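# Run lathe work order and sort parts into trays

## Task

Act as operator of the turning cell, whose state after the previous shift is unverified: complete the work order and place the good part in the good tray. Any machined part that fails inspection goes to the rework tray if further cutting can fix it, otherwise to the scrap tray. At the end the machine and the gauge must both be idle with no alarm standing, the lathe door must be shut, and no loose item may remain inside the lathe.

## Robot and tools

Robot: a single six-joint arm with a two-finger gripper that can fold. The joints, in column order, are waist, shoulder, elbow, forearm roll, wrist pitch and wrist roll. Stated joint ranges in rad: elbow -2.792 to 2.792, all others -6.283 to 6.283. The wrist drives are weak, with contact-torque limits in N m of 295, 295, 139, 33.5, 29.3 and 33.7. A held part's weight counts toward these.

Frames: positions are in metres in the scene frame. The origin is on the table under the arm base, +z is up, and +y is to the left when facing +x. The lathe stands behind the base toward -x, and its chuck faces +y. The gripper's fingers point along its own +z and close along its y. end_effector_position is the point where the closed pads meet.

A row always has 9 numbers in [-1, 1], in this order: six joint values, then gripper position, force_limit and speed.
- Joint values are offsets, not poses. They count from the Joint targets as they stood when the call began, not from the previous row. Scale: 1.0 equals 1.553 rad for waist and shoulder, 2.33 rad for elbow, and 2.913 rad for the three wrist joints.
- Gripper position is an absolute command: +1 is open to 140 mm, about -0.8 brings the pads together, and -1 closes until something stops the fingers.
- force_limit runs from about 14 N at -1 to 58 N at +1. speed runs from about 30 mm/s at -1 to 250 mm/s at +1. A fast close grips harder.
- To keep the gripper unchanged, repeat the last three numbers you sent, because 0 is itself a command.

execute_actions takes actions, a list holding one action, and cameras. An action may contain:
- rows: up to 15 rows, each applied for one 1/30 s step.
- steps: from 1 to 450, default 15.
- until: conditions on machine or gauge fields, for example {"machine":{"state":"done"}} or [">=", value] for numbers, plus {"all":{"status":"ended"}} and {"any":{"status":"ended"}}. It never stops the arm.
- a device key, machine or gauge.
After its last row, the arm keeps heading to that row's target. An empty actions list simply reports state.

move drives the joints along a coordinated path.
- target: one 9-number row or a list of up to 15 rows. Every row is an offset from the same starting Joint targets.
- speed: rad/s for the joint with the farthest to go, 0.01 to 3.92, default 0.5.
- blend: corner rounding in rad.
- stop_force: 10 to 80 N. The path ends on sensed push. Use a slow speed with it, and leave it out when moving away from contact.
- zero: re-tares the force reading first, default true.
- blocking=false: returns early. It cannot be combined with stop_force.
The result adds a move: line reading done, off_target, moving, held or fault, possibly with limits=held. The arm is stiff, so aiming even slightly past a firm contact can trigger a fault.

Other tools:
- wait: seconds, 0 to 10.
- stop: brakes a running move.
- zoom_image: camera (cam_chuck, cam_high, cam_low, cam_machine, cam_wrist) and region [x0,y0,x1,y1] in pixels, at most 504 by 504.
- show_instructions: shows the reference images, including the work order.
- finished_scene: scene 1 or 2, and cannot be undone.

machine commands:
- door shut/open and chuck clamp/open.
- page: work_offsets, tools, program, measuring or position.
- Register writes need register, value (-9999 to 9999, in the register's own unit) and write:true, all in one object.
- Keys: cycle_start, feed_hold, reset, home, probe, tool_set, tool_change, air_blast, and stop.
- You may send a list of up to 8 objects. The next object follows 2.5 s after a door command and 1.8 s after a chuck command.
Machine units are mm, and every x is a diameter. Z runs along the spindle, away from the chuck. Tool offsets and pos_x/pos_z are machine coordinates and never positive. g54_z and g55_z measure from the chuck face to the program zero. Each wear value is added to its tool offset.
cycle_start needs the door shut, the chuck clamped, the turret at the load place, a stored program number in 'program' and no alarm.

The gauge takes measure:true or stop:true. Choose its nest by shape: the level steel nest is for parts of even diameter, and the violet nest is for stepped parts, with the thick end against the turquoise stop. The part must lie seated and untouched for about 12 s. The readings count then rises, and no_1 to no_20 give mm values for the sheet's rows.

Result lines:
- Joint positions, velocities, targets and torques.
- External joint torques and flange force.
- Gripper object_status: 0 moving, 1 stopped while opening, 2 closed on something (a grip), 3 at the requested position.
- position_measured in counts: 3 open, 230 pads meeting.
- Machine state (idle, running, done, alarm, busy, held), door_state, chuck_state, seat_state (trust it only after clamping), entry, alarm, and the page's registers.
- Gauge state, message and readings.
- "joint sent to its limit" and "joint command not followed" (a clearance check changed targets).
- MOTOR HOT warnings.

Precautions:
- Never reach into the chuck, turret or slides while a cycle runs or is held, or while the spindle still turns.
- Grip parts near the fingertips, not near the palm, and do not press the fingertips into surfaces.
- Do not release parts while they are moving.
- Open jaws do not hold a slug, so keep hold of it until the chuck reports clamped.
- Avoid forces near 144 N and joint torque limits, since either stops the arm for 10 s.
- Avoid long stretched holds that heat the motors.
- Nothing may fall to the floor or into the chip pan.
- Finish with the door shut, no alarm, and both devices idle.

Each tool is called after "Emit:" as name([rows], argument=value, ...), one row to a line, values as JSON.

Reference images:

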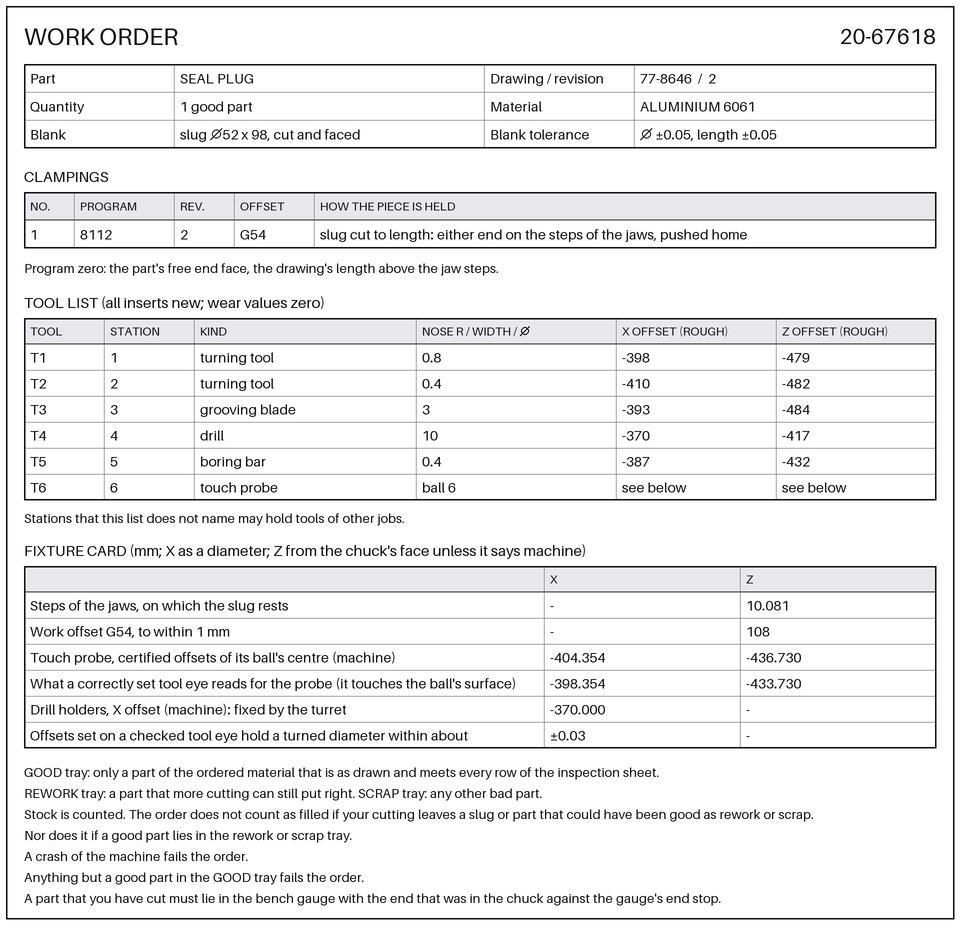

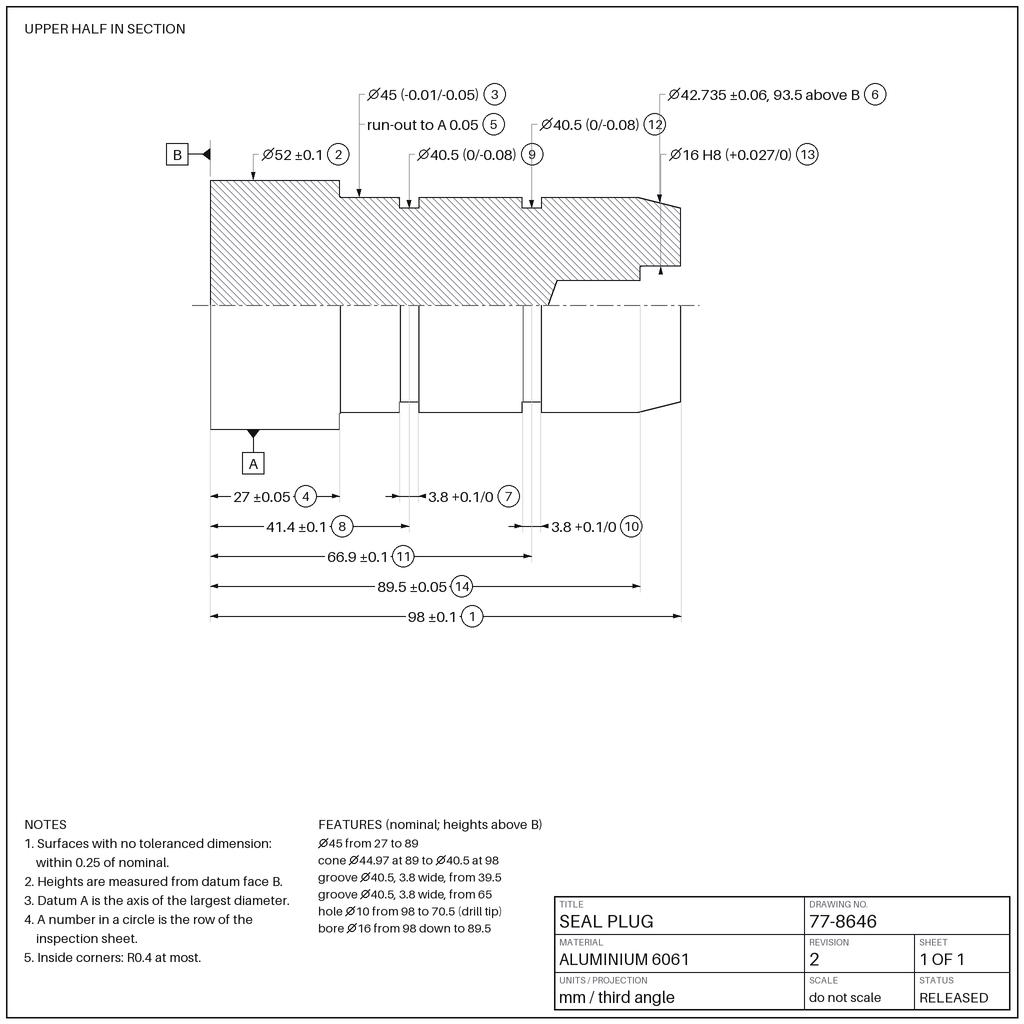

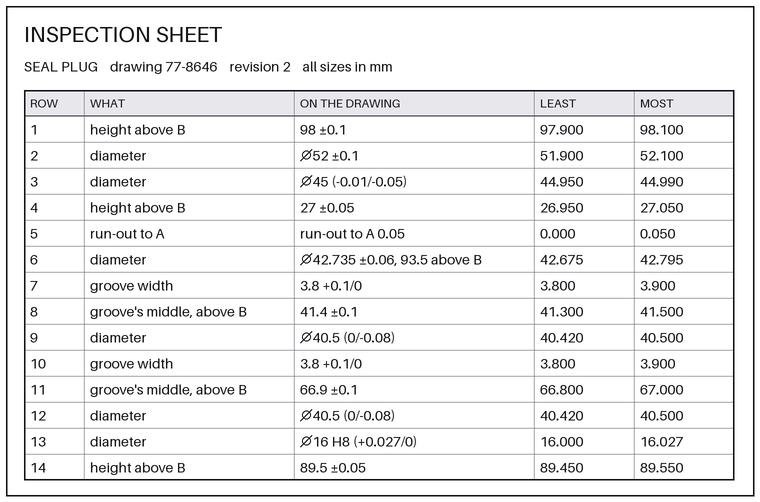

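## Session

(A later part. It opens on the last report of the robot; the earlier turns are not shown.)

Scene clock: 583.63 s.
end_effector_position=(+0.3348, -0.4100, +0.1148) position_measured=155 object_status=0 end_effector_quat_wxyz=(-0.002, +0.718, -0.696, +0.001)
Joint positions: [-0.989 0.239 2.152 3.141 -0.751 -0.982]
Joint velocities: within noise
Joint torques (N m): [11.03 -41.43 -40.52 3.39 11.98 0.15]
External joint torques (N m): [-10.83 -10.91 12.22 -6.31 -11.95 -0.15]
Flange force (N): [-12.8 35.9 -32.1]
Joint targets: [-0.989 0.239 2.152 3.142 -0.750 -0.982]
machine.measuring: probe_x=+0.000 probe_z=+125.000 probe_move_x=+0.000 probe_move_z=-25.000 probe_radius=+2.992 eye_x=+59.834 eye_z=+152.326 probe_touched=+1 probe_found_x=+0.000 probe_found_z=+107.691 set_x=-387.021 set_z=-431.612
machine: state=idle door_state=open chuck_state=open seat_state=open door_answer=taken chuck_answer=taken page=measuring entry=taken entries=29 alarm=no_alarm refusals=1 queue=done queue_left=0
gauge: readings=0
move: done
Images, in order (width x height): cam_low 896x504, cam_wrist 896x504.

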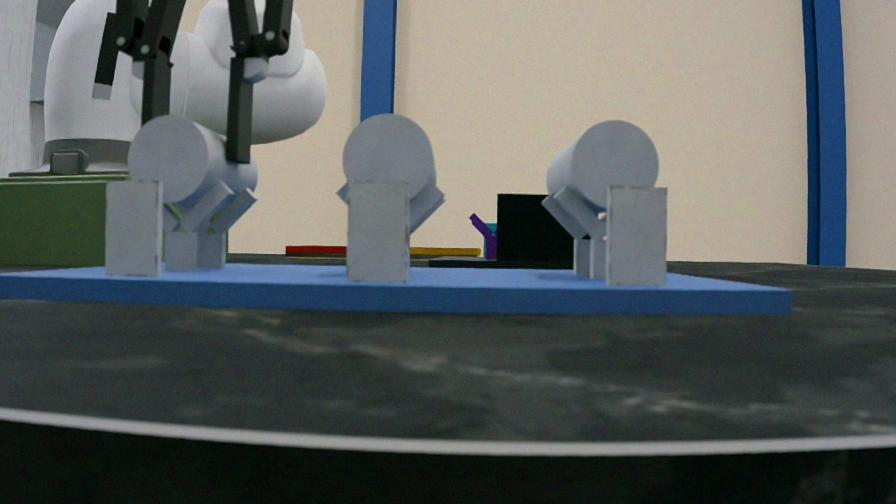

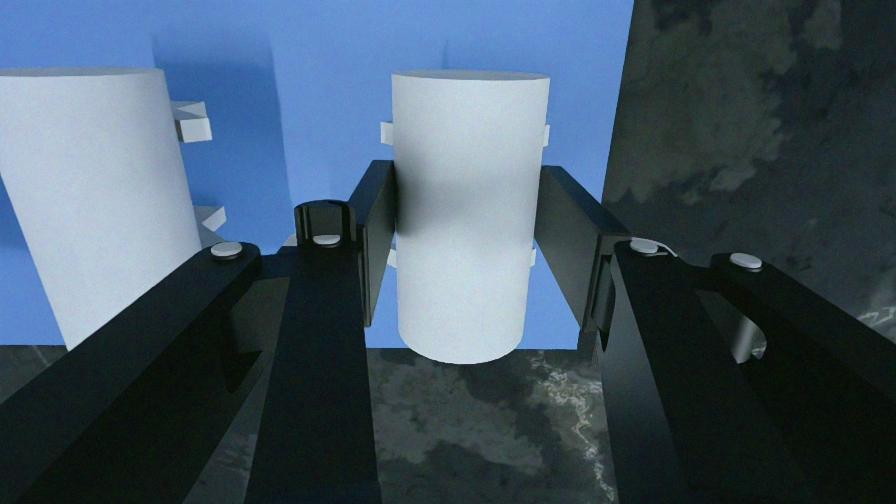

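Emit:
move(target=[0,-0.1026,-0.0499,0,-0.0947,0,-1,0.0,-1], speed=0.12, cameras=["cam_low","cam_wrist"])

Scene clock: 590.27 s.
end_effector_position=(+0.3341, -0.4098, +0.2497) position_measured=156 object_status=2 end_effector_quat_wxyz=(-0.002, +0.718, -0.696, +0.001)
Joint positions: [-0.989 0.08 2.035 3.142 -1.026 -0.982]
Joint velocities: within noise
Joint torques (N m): [-0.29 -44.78 -37.8 -3.69 0 0.23]
External joint torques (N m): [0.45 1.52 2.27 0.04 0.04 -0.23]
Flange force (N): [-1.5 0.6 3.9]
Joint targets: [-0.989 0.080 2.035 3.142 -1.026 -0.982]
machine.measuring: probe_x=+0.000 probe_z=+125.000 probe_move_x=+0.000 probe_move_z=-25.000 probe_radius=+2.992 eye_x=+59.834 eye_z=+152.326 probe_touched=+1 probe_found_x=+0.000 probe_found_z=+107.691 set_x=-387.021 set_z=-431.612
machine: state=idle door_state=open chuck_state=open seat_state=open door_answer=taken chuck_answer=taken page=measuring entry=taken entries=29 alarm=no_alarm refusals=1 queue=done queue_left=0
gauge: readings=0
move: done
Images, in order (width x height): cam_low 896x504, cam_wrist 896x504.

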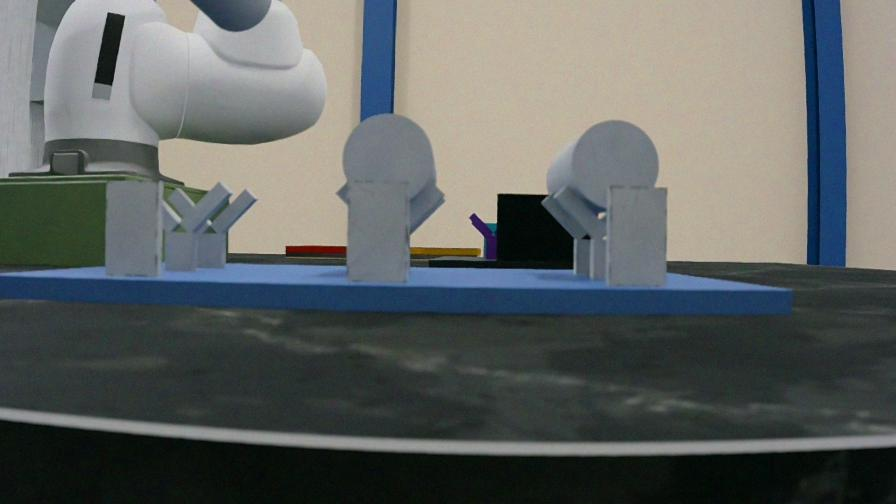

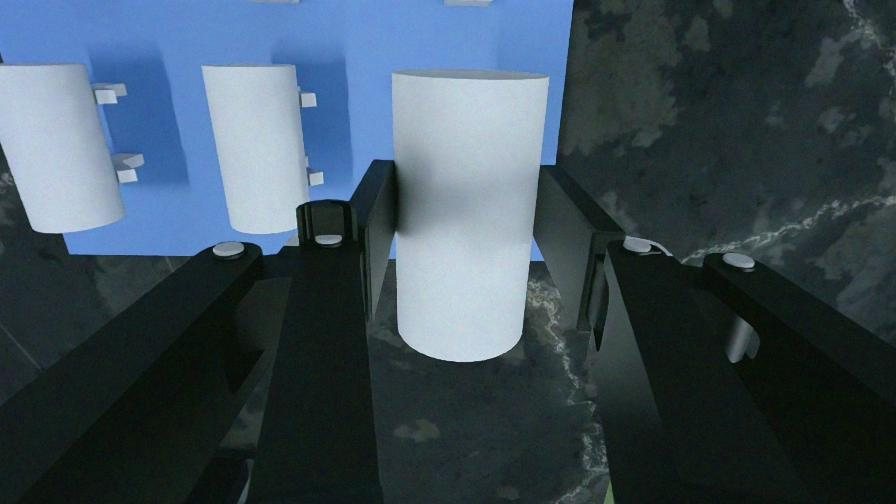

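Emit:
move(target=[-0.5868,-0.5032,0.0709,0,-0.1626,0.1997,-1,0.0,-1], speed=0.6, cameras=[])

Emit:
move([
  [-0.8236,-0.1430,0.0288,0,0.0838,0.1373,-1,0.0,-1],
  [-0.8856,0.6351,0.1403,-0.0352,0.9416,0.1486,-1,0.0,-1],
  [-0.7391,0.6929,0.0852,0.0479,0.9289,0.1201,-1,0.0,-1],
  [-0.6593,0.7010,0.0736,0.0938,0.9273,0.1026,-1,0.0,-1],
], speed=[0.7,0.6,0.25,0.15], blend=[0.05,0.05,0.02,0], cameras=["cam_chuck","cam_wrist"])

Scene clock: 609.03 s.
end_effector_position=(-0.0270, -0.2067, +0.4375) position_measured=156 object_status=2 end_effector_quat_wxyz=(-0.022, -0.054, +0.996, -0.066)
Joint positions: [-1.901 -0.702 2.201 3.142 -1.5 -0.401]
Joint velocities: within noise
Joint torques (N m): [-0.56 23.58 -44.81 -4.21 0.68 0.19]
External joint torques (N m): [0.65 0.31 2.97 -0.07 -0.29 -0.2]
Flange force (N): [0.0 0.0 0.0]
Joint targets: [-1.901 -0.702 2.201 3.142 -1.500 -0.401]
machine.measuring: probe_x=+0.000 probe_z=+125.000 probe_move_x=+0.000 probe_move_z=-25.000 probe_radius=+2.992 eye_x=+59.834 eye_z=+152.326 probe_touched=+1 probe_found_x=+0.000 probe_found_z=+107.691 set_x=-387.021 set_z=-431.612
machine: state=idle door_state=open chuck_state=open seat_state=open door_answer=taken chuck_answer=taken page=measuring entry=taken entries=29 alarm=no_alarm refusals=1 queue=done queue_left=0
gauge: readings=0
move: done
No camera images: "cameras" was empty.

Scene clock: 617.27 s.
end_effector_position=(-0.7529, -0.1456, +0.3061) position_measured=156 object_status=2 end_effector_quat_wxyz=(+0.500, -0.500, -0.502, +0.498)
Joint positions: [-2.925 0.387 2.372 3.415 1.201 -0.102]
Joint velocities: within noise
Joint torques (N m): [-0.32 -59.57 -19.24 -1.93 4.86 0.21]
External joint torques (N m): [0.2 3.59 2.42 0.16 -2.13 -0.26]
Flange force (N): [-0.8 3.2 0.6]
Joint targets: [-2.925 0.387 2.372 3.415 1.201 -0.102]
machine.measuring: probe_x=+0.000 probe_z=+125.000 probe_move_x=+0.000 probe_move_z=-25.000 probe_radius=+2.992 eye_x=+59.834 eye_z=+152.326 probe_touched=+1 probe_found_x=+0.000 probe_found_z=+107.691 set_x=-387.021 set_z=-431.612
machine: state=idle door_state=open chuck_state=open seat_state=open door_answer=taken chuck_answer=taken page=measuring entry=taken entries=29 alarm=no_alarm refusals=1 queue=done queue_left=0
gauge: readings=0
move: done
Images, in order (width x height): cam_chuck 896x504, cam_wrist 896x504.

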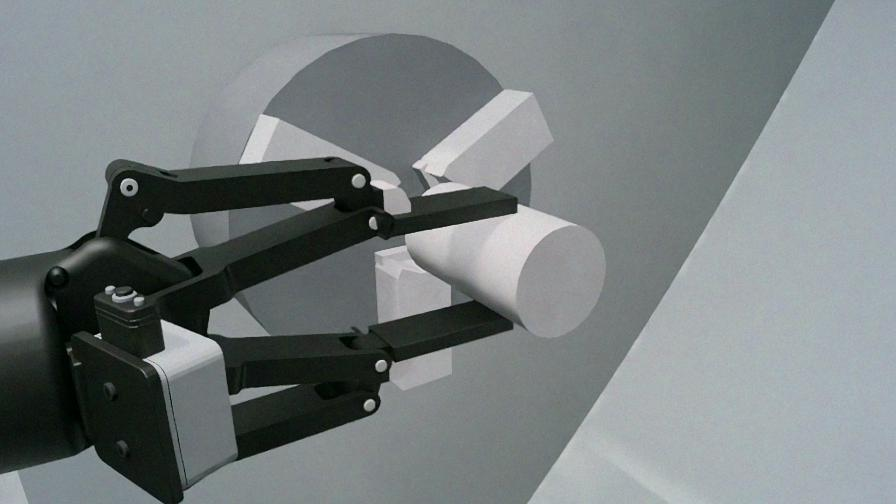

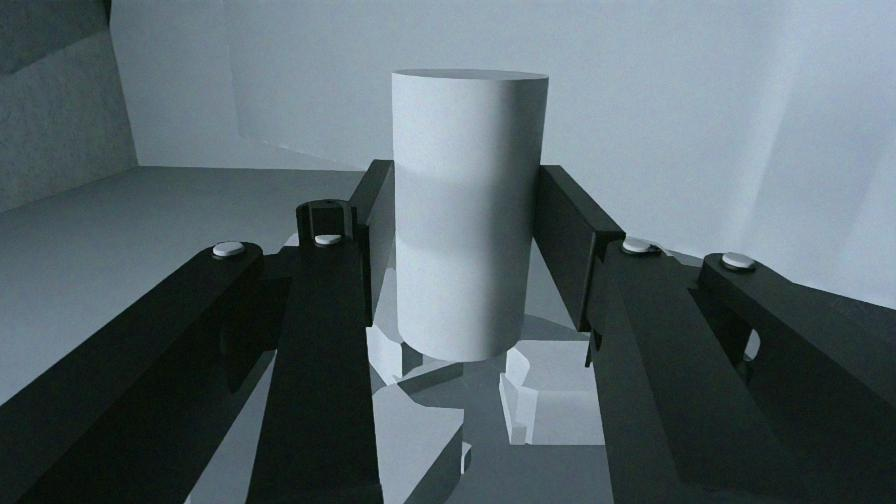

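Emit:
move([
  [0.0285,0.0055,-0.0056,0.0160,0.0001,-0.0059,-1,0.0,-1],
  [0.0879,0.0156,-0.0202,0.0506,-0.0012,-0.0205,-1,0.0,-1],
], speed=0.025, stop_force=20, cameras=["cam_chuck","cam_wrist"])

Scene clock: 627.50 s.
end_effector_position=(-0.7530, -0.1639, +0.3051) position_measured=156 object_status=2 end_effector_quat_wxyz=(+0.500, -0.500, -0.502, +0.499)
Joint positions: [-2.886 0.394 2.361 3.457 1.202 -0.117]
Joint velocities: within noise
Joint torques (N m): [20.17 -56 -24.27 -11.03 2.1 0.6]
External joint torques (N m): [-20.29 -0.63 7.51 9.23 0.62 -0.65]
Flange force (N): [26.6 -1.4 -6.3]
Joint targets: [-2.886 0.394 2.361 3.457 1.202 -0.117]
machine.measuring: probe_x=+0.000 probe_z=+125.000 probe_move_x=+0.000 probe_move_z=-25.000 probe_radius=+2.992 eye_x=+59.834 eye_z=+152.326 probe_touched=+1 probe_found_x=+0.000 probe_found_z=+107.691 set_x=-387.021 set_z=-431.612
machine: state=idle door_state=open chuck_state=open seat_state=open door_answer=taken chuck_answer=taken page=measuring entry=taken entries=29 alarm=no_alarm refusals=1 queue=done queue_left=0
gauge: readings=0
move: contact; path passed 0 of 2 targets; the forearm roll is farthest, 0.106 rad from its target
Images, in order (width x height): cam_chuck 896x504, cam_wrist 896x504.

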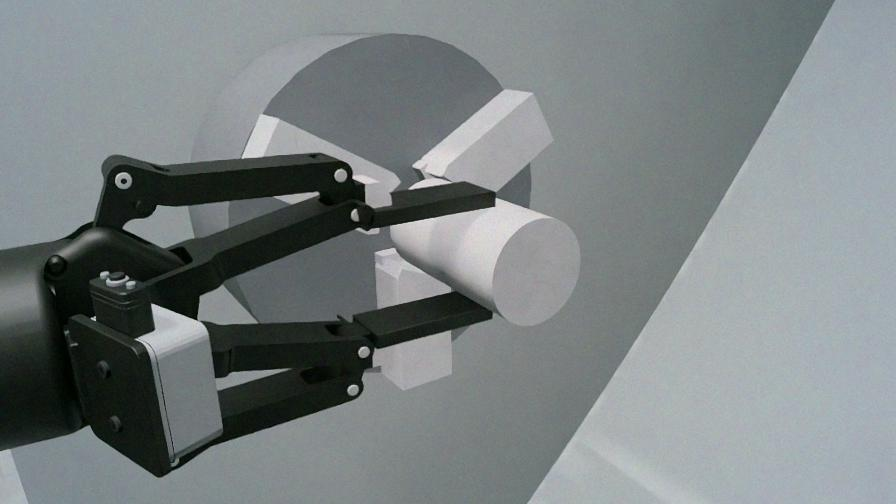

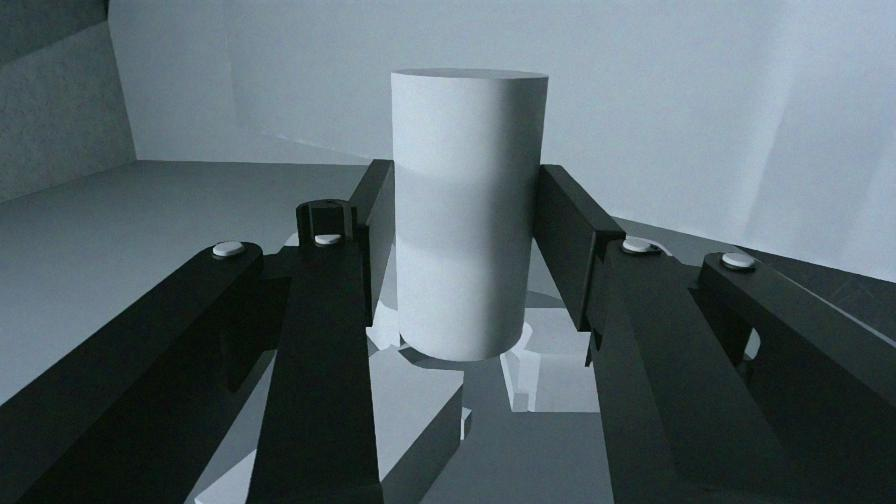

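Emit:
zoom_image(camera="cam_wrist", region=[340, 280, 620, 440])

Emit:
zoom_image(camera="cam_chuck", region=[340, 120, 600, 340])

Scaled by 1.800.

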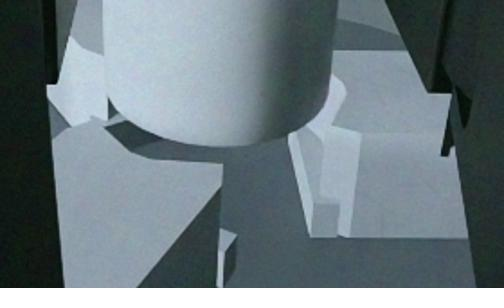

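Scaled by 1.938.

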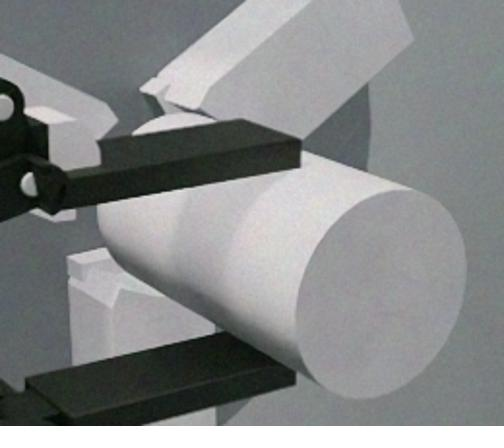

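Emit:
move(target=[-0.0099,-0.0020,0.0030,-0.0061,0.0005,0.0025,-1,0.0,-1], speed=0.05, cameras=[])

Emit:
move(target=[0.0735,0.0124,-0.0175,0.0426,-0.0016,-0.0179,-1,0.0,-1], speed=0.025, stop_force=18, cameras=["cam_chuck","cam_wrist"])

Scene clock: 665.80 s.
end_effector_position=(-0.7518, -0.1567, +0.3049) position_measured=156 object_status=2 end_effector_quat_wxyz=(+0.499, -0.500, -0.502, +0.499)
Joint positions: [-2.901 0.391 2.368 3.439 1.203 -0.11]
Joint velocities: within noise
Joint torques (N m): [-0.88 -59.75 -19.55 -1.86 4.89 0.19]
External joint torques (N m): [0.97 3.2 2.73 0.06 -2.15 -0.24]
Flange force (N): [-1.9 2.4 -0.7]
Joint targets: [-2.901 0.391 2.368 3.439 1.203 -0.110]
machine.measuring: probe_x=+0.000 probe_z=+125.000 probe_move_x=+0.000 probe_move_z=-25.000 probe_radius=+2.992 eye_x=+59.834 eye_z=+152.326 probe_touched=+1 probe_found_x=+0.000 probe_found_z=+107.691 set_x=-387.021 set_z=-431.612
machine: state=idle door_state=open chuck_state=open seat_state=open door_answer=taken chuck_answer=taken page=measuring entry=taken entries=29 alarm=no_alarm refusals=1 queue=done queue_left=0
gauge: readings=0
move: done
No camera images: "cameras" was empty.

Scene clock: 667.37 s.
end_effector_position=(-0.7522, -0.1639, +0.3050) position_measured=156 object_status=2 end_effector_quat_wxyz=(+0.500, -0.500, -0.502, +0.499)
Joint positions: [-2.885 0.394 2.362 3.457 1.202 -0.117]
Joint velocities: within noise
Joint torques (N m): [18.94 -55.46 -24.78 -10.76 2.15 0.67]
External joint torques (N m): [-18.81 -1.24 7.88 8.93 0.58 -0.72]
Flange force (N): [24.5 -2.6 -8.1]
Joint targets: [-2.885 0.394 2.362 3.457 1.202 -0.117]
machine.measuring: probe_x=+0.000 probe_z=+125.000 probe_move_x=+0.000 probe_move_z=-25.000 probe_radius=+2.992 eye_x=+59.834 eye_z=+152.326 probe_touched=+1 probe_found_x=+0.000 probe_found_z=+107.691 set_x=-387.021 set_z=-431.612
machine: state=idle door_state=open chuck_state=open seat_state=open door_answer=taken chuck_answer=taken page=measuring entry=taken entries=29 alarm=no_alarm refusals=1 queue=done queue_left=0
gauge: readings=0
move: contact; the forearm roll is farthest, 0.107 rad from its target
Images, in order (width x height): cam_chuck 896x504, cam_wrist 896x504.

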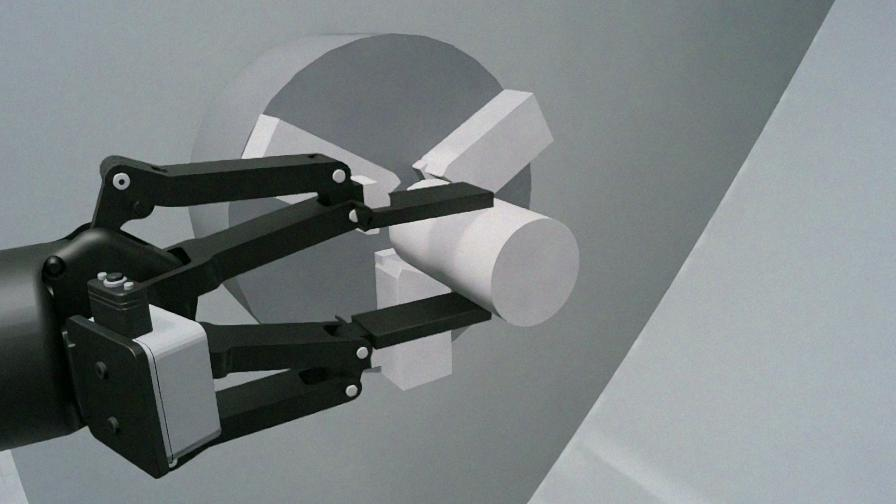

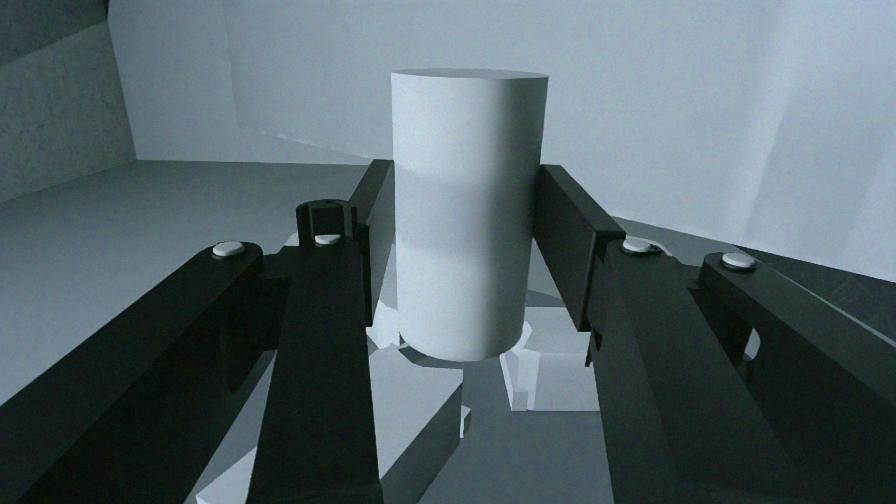

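Emit:
zoom_image(camera="cam_wrist", region=[340, 280, 620, 440])

Emit:
zoom_image(camera="cam_chuck", region=[340, 140, 480, 260])

Scaled by 1.800.

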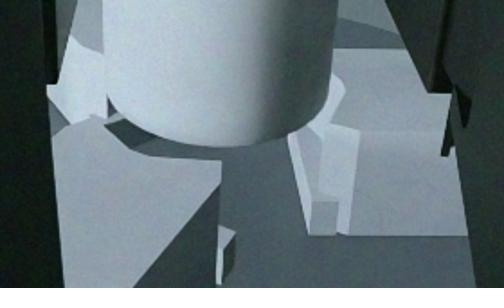

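Scaled by 3.600.

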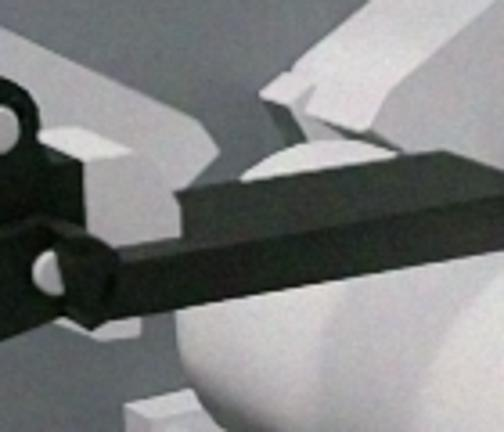

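Emit:
zoom_image(camera="cam_wrist", region=[380, 50, 560, 150])

Emit:
zoom_image(camera="cam_wrist", region=[380, 270, 560, 370])

Scaled by 2.800.

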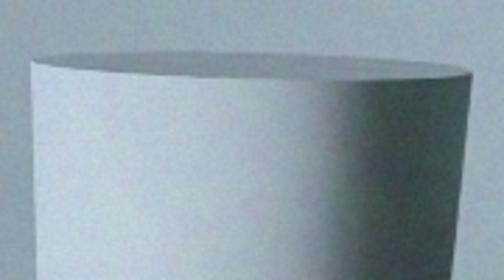

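Scaled by 2.800.

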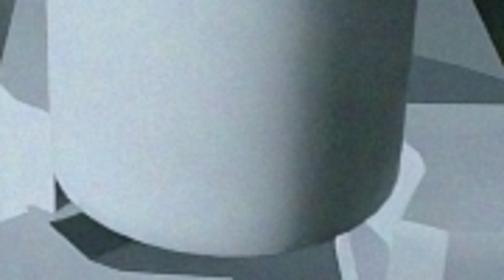

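Emit:
move(target=[-0.0270,-0.0048,0.0053,-0.0284,-0.0009,0.0107,-1,0.0,-1], speed=0.06, cameras=[])

Emit:
move(target=[0.0747,0.0118,-0.0164,0.0433,-0.0021,-0.0177,-1,0.0,-1], speed=0.025, stop_force=18, cameras=["cam_chuck","cam_wrist"])

Scene clock: 702.43 s.
end_effector_position=(-0.7519, -0.1561, +0.3059) position_measured=156 object_status=2 end_effector_quat_wxyz=(+0.491, -0.491, -0.510, +0.508)
Joint positions: [-2.927 0.387 2.374 3.374 1.2 -0.086]
Joint velocities: within noise
Joint torques (N m): [-0.27 -58.28 -19.53 -1.65 4.89 0.17]
External joint torques (N m): [0.4 1.74 2.49 -0.1 -2.14 -0.21]
Flange force (N): [-0.1 -0.8 -1.1]
Joint targets: [-2.927 0.387 2.374 3.374 1.200 -0.086]
machine.measuring: probe_x=+0.000 probe_z=+125.000 probe_move_x=+0.000 probe_move_z=-25.000 probe_radius=+2.992 eye_x=+59.834 eye_z=+152.326 probe_touched=+1 probe_found_x=+0.000 probe_found_z=+107.691 set_x=-387.021 set_z=-431.612
machine: state=idle door_state=open chuck_state=open seat_state=open door_answer=taken chuck_answer=taken page=measuring entry=taken entries=29 alarm=no_alarm refusals=1 queue=done queue_left=0
gauge: readings=0
move: done
No camera images: "cameras" was empty.

Scene clock: 705.47 s.
end_effector_position=(-0.7527, -0.1794, +0.3060) position_measured=156 object_status=2 end_effector_quat_wxyz=(+0.491, -0.491, -0.510, +0.508)
Joint positions: [-2.877 0.394 2.358 3.429 1.197 -0.108]
Joint velocities: within noise
Joint torques (N m): [15.63 -57.14 -36.51 -10.51 3.39 0.08]
External joint torques (N m): [-15.63 0.29 19.45 8.69 -0.67 -0.13]
Flange force (N): [25.1 1.1 -28.3]
Joint targets: [-2.877 0.394 2.358 3.429 1.197 -0.108]
machine.measuring: probe_x=+0.000 probe_z=+125.000 probe_move_x=+0.000 probe_move_z=-25.000 probe_radius=+2.992 eye_x=+59.834 eye_z=+152.326 probe_touched=+1 probe_found_x=+0.000 probe_found_z=+107.691 set_x=-387.021 set_z=-431.612
machine: state=idle door_state=open chuck_state=open seat_state=open door_answer=taken chuck_answer=taken page=measuring entry=taken entries=29 alarm=no_alarm refusals=1 queue=done queue_left=0
gauge: readings=0
move: contact; the forearm roll is farthest, 0.071 rad from its target
Images, in order (width x height): cam_chuck 896x504, cam_wrist 896x504.

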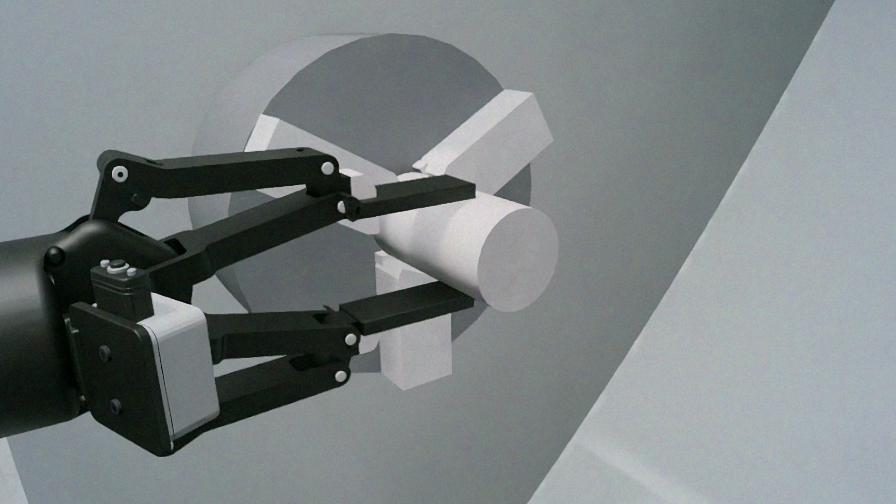

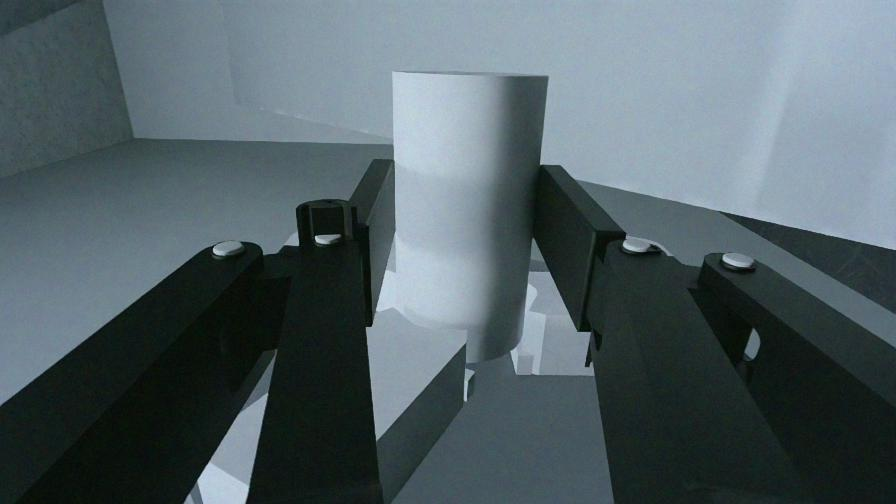

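Emit:
execute_actions([
  {"machine":{"chuck":"clamp"},"steps":90,"until":{"machine":{"chuck_state":"clamped"}}},
], cameras=["cam_chuck"])

Scene clock: 710.50 s.
end_effector_position=(-0.7527, -0.1794, +0.3060) position_measured=156 object_status=2 end_effector_quat_wxyz=(+0.491, -0.491, -0.510, +0.508)
Joint positions: [-2.877 0.394 2.358 3.429 1.197 -0.108]
Joint velocities: within noise
Joint torques (N m): [-0.81 -46.85 -60.17 -7.53 0.18 0.16]
External joint torques (N m): [0.84 -9.8 43.12 5.72 2.53 -0.2]
Flange force (N): [14.6 -7.0 -88.8]
Joint targets: [-2.877 0.394 2.358 3.429 1.197 -0.108]
Tool commands: gripper/position=-1.0 gripper/force_limit=+0.0 gripper/speed=-1.0
machine.measuring: probe_x=+0.000 probe_z=+125.000 probe_move_x=+0.000 probe_move_z=-25.000 probe_radius=+2.992 eye_x=+59.834 eye_z=+152.326 probe_touched=+1 probe_found_x=+0.000 probe_found_z=+107.691 set_x=-387.021 set_z=-431.612
machine: state=idle door_state=open chuck_state=clamped seat_state=open door_answer=taken chuck_answer=taken page=measuring entry=taken entries=29 alarm=no_alarm refusals=1 queue=running queue_left=0
gauge: readings=0
Images, in order (width x height): cam_chuck 896x504.

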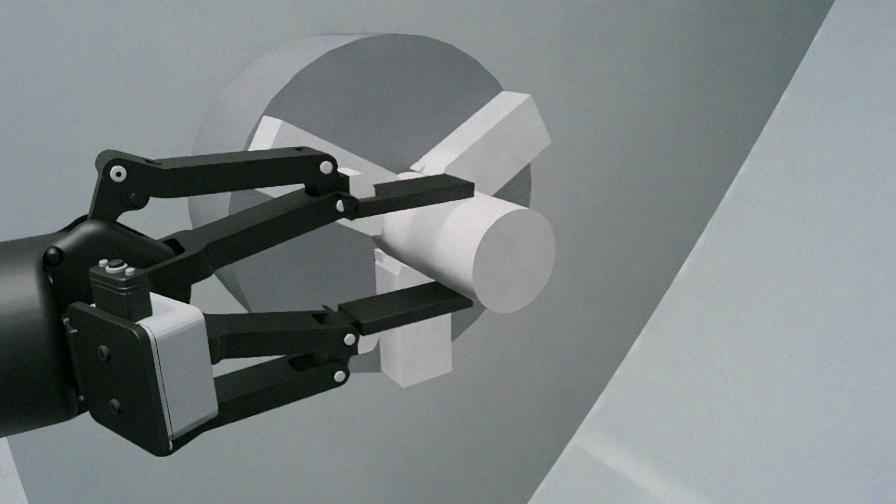

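Emit:
move([
  [0,0,0,0,0,0,0.3,0.0,-1],
  [0.0142,0.0039,-0.0047,0.0213,0,-0.0082,0.3,0,-1],
  [0.0142,0.0039,-0.0047,0.0213,0,-0.0082,-1,0,-1],
], speed=0.05, cameras=["cam_chuck","cam_wrist"])

Scene clock: 720.63 s.
end_effector_position=(-0.7548, -0.1787, +0.3049) position_measured=154 object_status=0 end_effector_quat_wxyz=(+0.499, -0.500, -0.502, +0.498)
Joint positions: [-2.855 0.4 2.347 3.491 1.197 -0.132]
Joint velocities: within noise
Joint torques (N m): [-4.76 -49.01 -20.4 -0.82 -0.21 0.28]
External joint torques (N m): [4.79 -8.22 3.44 -1.04 2.91 -0.32]
Flange force (N): [-2.4 -10.0 -17.9]
Joint targets: [-2.855 0.400 2.347 3.491 1.197 -0.132]
machine.measuring: probe_x=+0.000 probe_z=+125.000 probe_move_x=+0.000 probe_move_z=-25.000 probe_radius=+2.992 eye_x=+59.834 eye_z=+152.326 probe_touched=+1 probe_found_x=+0.000 probe_found_z=+107.691 set_x=-387.021 set_z=-431.612
machine: state=idle door_state=open chuck_state=clamped seat_state=open door_answer=taken chuck_answer=taken page=measuring entry=taken entries=29 alarm=no_alarm refusals=1 queue=done queue_left=0
gauge: readings=0
move: done
Images, in order (width x height): cam_chuck 896x504, cam_wrist 896x504.

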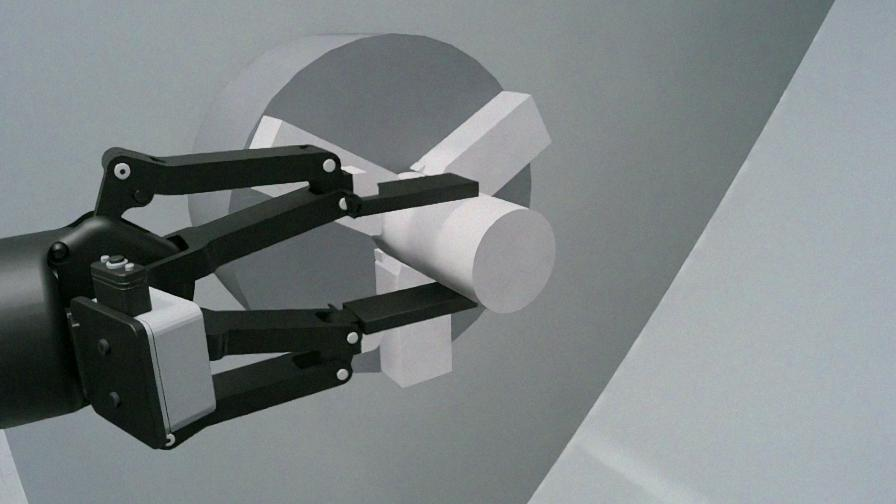

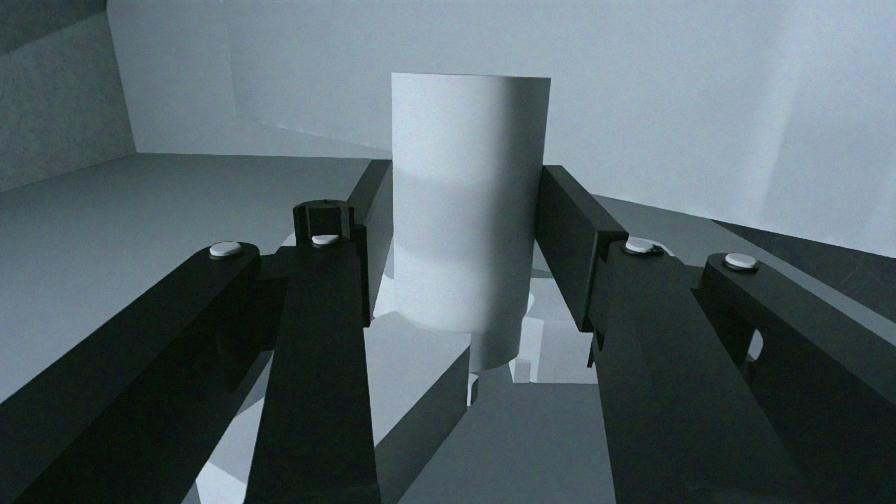

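Emit:
execute_actions([
  {"machine":{"chuck":"open"},"steps":90,"until":{"machine":{"chuck_state":"open"}}},
], cameras=[])

Emit:
move(target=[0.0225,0.0035,-0.0058,0.0128,-0.0006,-0.0056,-1,0,-1], speed=0.02, stop_force=20, cameras=[])

Emit:
execute_actions([
  {"machine":{"chuck":"clamp"},"steps":90,"until":{"machine":{"chuck_state":"clamped"}}},
], cameras=["cam_chuck"])

Scene clock: 725.30 s.
end_effector_position=(-0.7548, -0.1787, +0.3048) position_measured=154 object_status=2 end_effector_quat_wxyz=(+0.500, -0.500, -0.502, +0.498)
Joint positions: [-2.855 0.401 2.347 3.491 1.197 -0.132]
Joint velocities: within noise
Joint torques (N m): [-0.85 -60.36 -19.21 -2.04 4.85 0.25]
External joint torques (N m): [1.02 2.63 2.43 0.2 -2.13 -0.29]
Flange force (N): [-2.2 1.1 -0.8]
Joint targets: [-2.855 0.400 2.347 3.491 1.197 -0.132]
Tool commands: gripper/position=-1.0 gripper/force_limit=+0.0 gripper/speed=-1.0
machine.measuring: probe_x=+0.000 probe_z=+125.000 probe_move_x=+0.000 probe_move_z=-25.000 probe_radius=+2.992 eye_x=+59.834 eye_z=+152.326 probe_touched=+1 probe_found_x=+0.000 probe_found_z=+107.691 set_x=-387.021 set_z=-431.612
machine: state=idle door_state=open chuck_state=open seat_state=open door_answer=taken chuck_answer=taken page=measuring entry=taken entries=29 alarm=no_alarm refusals=1 queue=running queue_left=0
gauge: readings=0
No camera images: "cameras" was empty.

Scene clock: 726.43 s.
end_effector_position=(-0.7549, -0.1810, +0.3050) position_measured=154 object_status=2 end_effector_quat_wxyz=(+0.500, -0.501, -0.502, +0.498)
Joint positions: [-2.85 0.401 2.345 3.497 1.197 -0.135]
Joint velocities: within noise
Joint torques (N m): [20.82 -59.53 -25.81 -11.62 3.16 0.57]
External joint torques (N m): [-20.75 2.21 8.9 9.76 -0.45 -0.62]
Flange force (N): [26.0 2.0 -4.4]
Joint targets: [-2.850 0.401 2.345 3.497 1.197 -0.134]
machine.measuring: probe_x=+0.000 probe_z=+125.000 probe_move_x=+0.000 probe_move_z=-25.000 probe_radius=+2.992 eye_x=+59.834 eye_z=+152.326 probe_touched=+1 probe_found_x=+0.000 probe_found_z=+107.691 set_x=-387.021 set_z=-431.612
machine: state=idle door_state=open chuck_state=open seat_state=open door_answer=taken chuck_answer=taken page=measuring entry=taken entries=29 alarm=no_alarm refusals=1 queue=done queue_left=0
gauge: readings=0
move: contact; the forearm roll is farthest, 0.031 rad from its target
No camera images: "cameras" was empty.

Scene clock: 727.30 s.
end_effector_position=(-0.7548, -0.1810, +0.3049) position_measured=154 object_status=2 end_effector_quat_wxyz=(+0.500, -0.501, -0.502, +0.498)
Joint positions: [-2.85 0.401 2.345 3.497 1.197 -0.134]
Joint velocities: within noise
Joint torques (N m): [12.75 -50.9 -38.08 -10.34 0.32 0.38]
External joint torques (N m): [-12.6 -6.67 20.99 8.45 2.4 -0.42]
Flange force (N): [24.4 -7.0 -39.7]
Joint targets: [-2.850 0.401 2.345 3.497 1.197 -0.134]
Tool commands: gripper/position=-1.0 gripper/force_limit=+0.0 gripper/speed=-1.0
machine.measuring: probe_x=+0.000 probe_z=+125.000 probe_move_x=+0.000 probe_move_z=-25.000 probe_radius=+2.992 eye_x=+59.834 eye_z=+152.326 probe_touched=+1 probe_found_x=+0.000 probe_found_z=+107.691 set_x=-387.021 set_z=-431.612
machine: state=idle door_state=open chuck_state=clamped seat_state=home door_answer=taken chuck_answer=taken page=measuring entry=taken entries=29 alarm=no_alarm refusals=1 queue=running queue_left=0
gauge: readings=0
Images, in order (width x height): cam_chuck 896x504.

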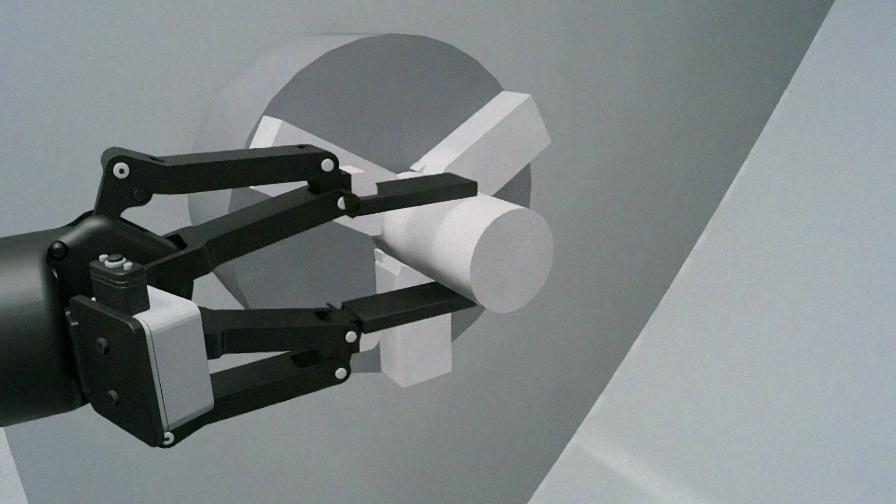

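Emit:
move([
  [0,0,0,0,0,0,1,0.2,-1],
  [-0.2739,-0.0745,0.0780,-0.1571,0.0157,0.0573,1,0.2,-1],
  [-0.2118,-0.9994,-0.0335,-0.1219,-0.9200,0.0460,1,0.2,-1],
], speed=[0.2,0.3,0.6], blend=[0,0.05,0], cameras=["cam_chuck"])

Emit:
execute_actions([
  {"machine":[{"door":"shut"},{"page":"measuring"},{"probe":true}],"steps":450,"until":{"machine":{"queue":["!=","running"],"state":["!=","busy"]}}},
], cameras=["cam_chuck"])

Scene clock: 741.10 s.
end_effector_position=(-0.1090, -0.0354, +0.4665) position_measured=3 object_status=3 end_effector_quat_wxyz=(-0.189, +0.681, +0.682, -0.188)
Joint positions: [-3.179 -1.151 2.267 3.142 -1.483 0]
Joint velocities: within noise
Joint torques (N m): [-0.43 53.76 -38.9 -3.93 1.43 0.14]
External joint torques (N m): [0.83 1.12 0.01 0.03 -0.06 -0.16]
Flange force (N): [0.0 0.0 0.0]
Joint targets: [-3.179 -1.151 2.267 3.142 -1.483 0.000]
machine.measuring: probe_x=+0.000 probe_z=+125.000 probe_move_x=+0.000 probe_move_z=-25.000 probe_radius=+2.992 eye_x=+59.834 eye_z=+152.326 probe_touched=+1 probe_found_x=+0.000 probe_found_z=+107.691 set_x=-387.021 set_z=-431.612
machine: state=idle door_state=open chuck_state=clamped seat_state=home door_answer=taken chuck_answer=taken page=measuring entry=taken entries=29 alarm=no_alarm refusals=1 queue=done queue_left=0
gauge: readings=0
move: done
Images, in order (width x height): cam_chuck 896x504.

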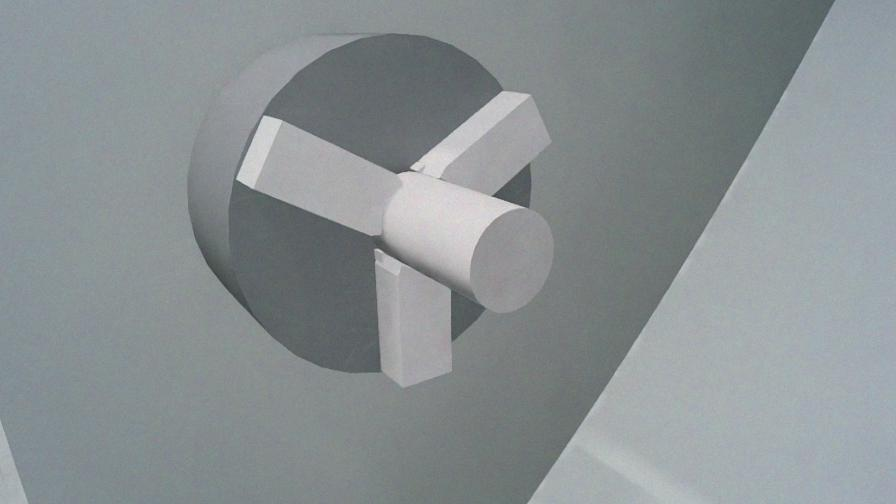

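Scene clock: 750.50 s.
end_effector_position=(-0.1090, -0.0354, +0.4665) position_measured=3 object_status=3 end_effector_quat_wxyz=(-0.189, +0.681, +0.682, -0.188)
Joint positions: [-3.179 -1.151 2.267 3.142 -1.483 0]
Joint velocities: within noise
Joint torques (N m): [-0.57 54.04 -38.78 -3.91 1.48 0.17]
External joint torques (N m): [0.91 0.73 -0.01 0.02 -0.11 -0.2]
Flange force (N): [0.0 0.0 0.0]
Joint targets: [-3.179 -1.151 2.267 3.142 -1.483 0.000]
Tool commands: gripper/position=+1.0 gripper/force_limit=+0.2 gripper/speed=-1.0
machine.measuring: probe_x=+0.000 probe_z=+125.000 probe_move_x=+0.000 probe_move_z=-25.000 probe_radius=+2.992 eye_x=+59.834 eye_z=+152.326 probe_touched=+1 probe_found_x=+0.000 probe_found_z=+107.672 set_x=-387.021 set_z=-431.612
machine: state=idle door_state=shut chuck_state=clamped seat_state=home door_answer=taken chuck_answer=taken page=measuring entry=taken entries=30 alarm=no_alarm refusals=1 queue=done queue_left=0
gauge: readings=0
Images, in order (width x height): cam_chuck 896x504.

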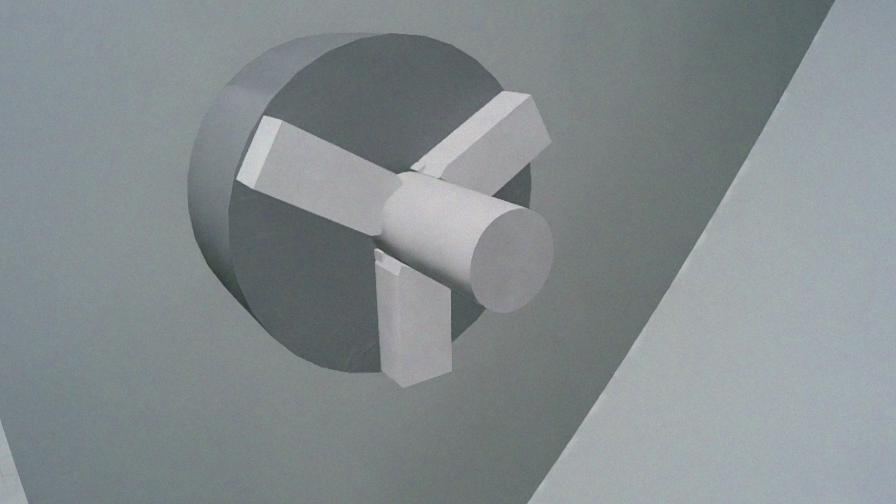

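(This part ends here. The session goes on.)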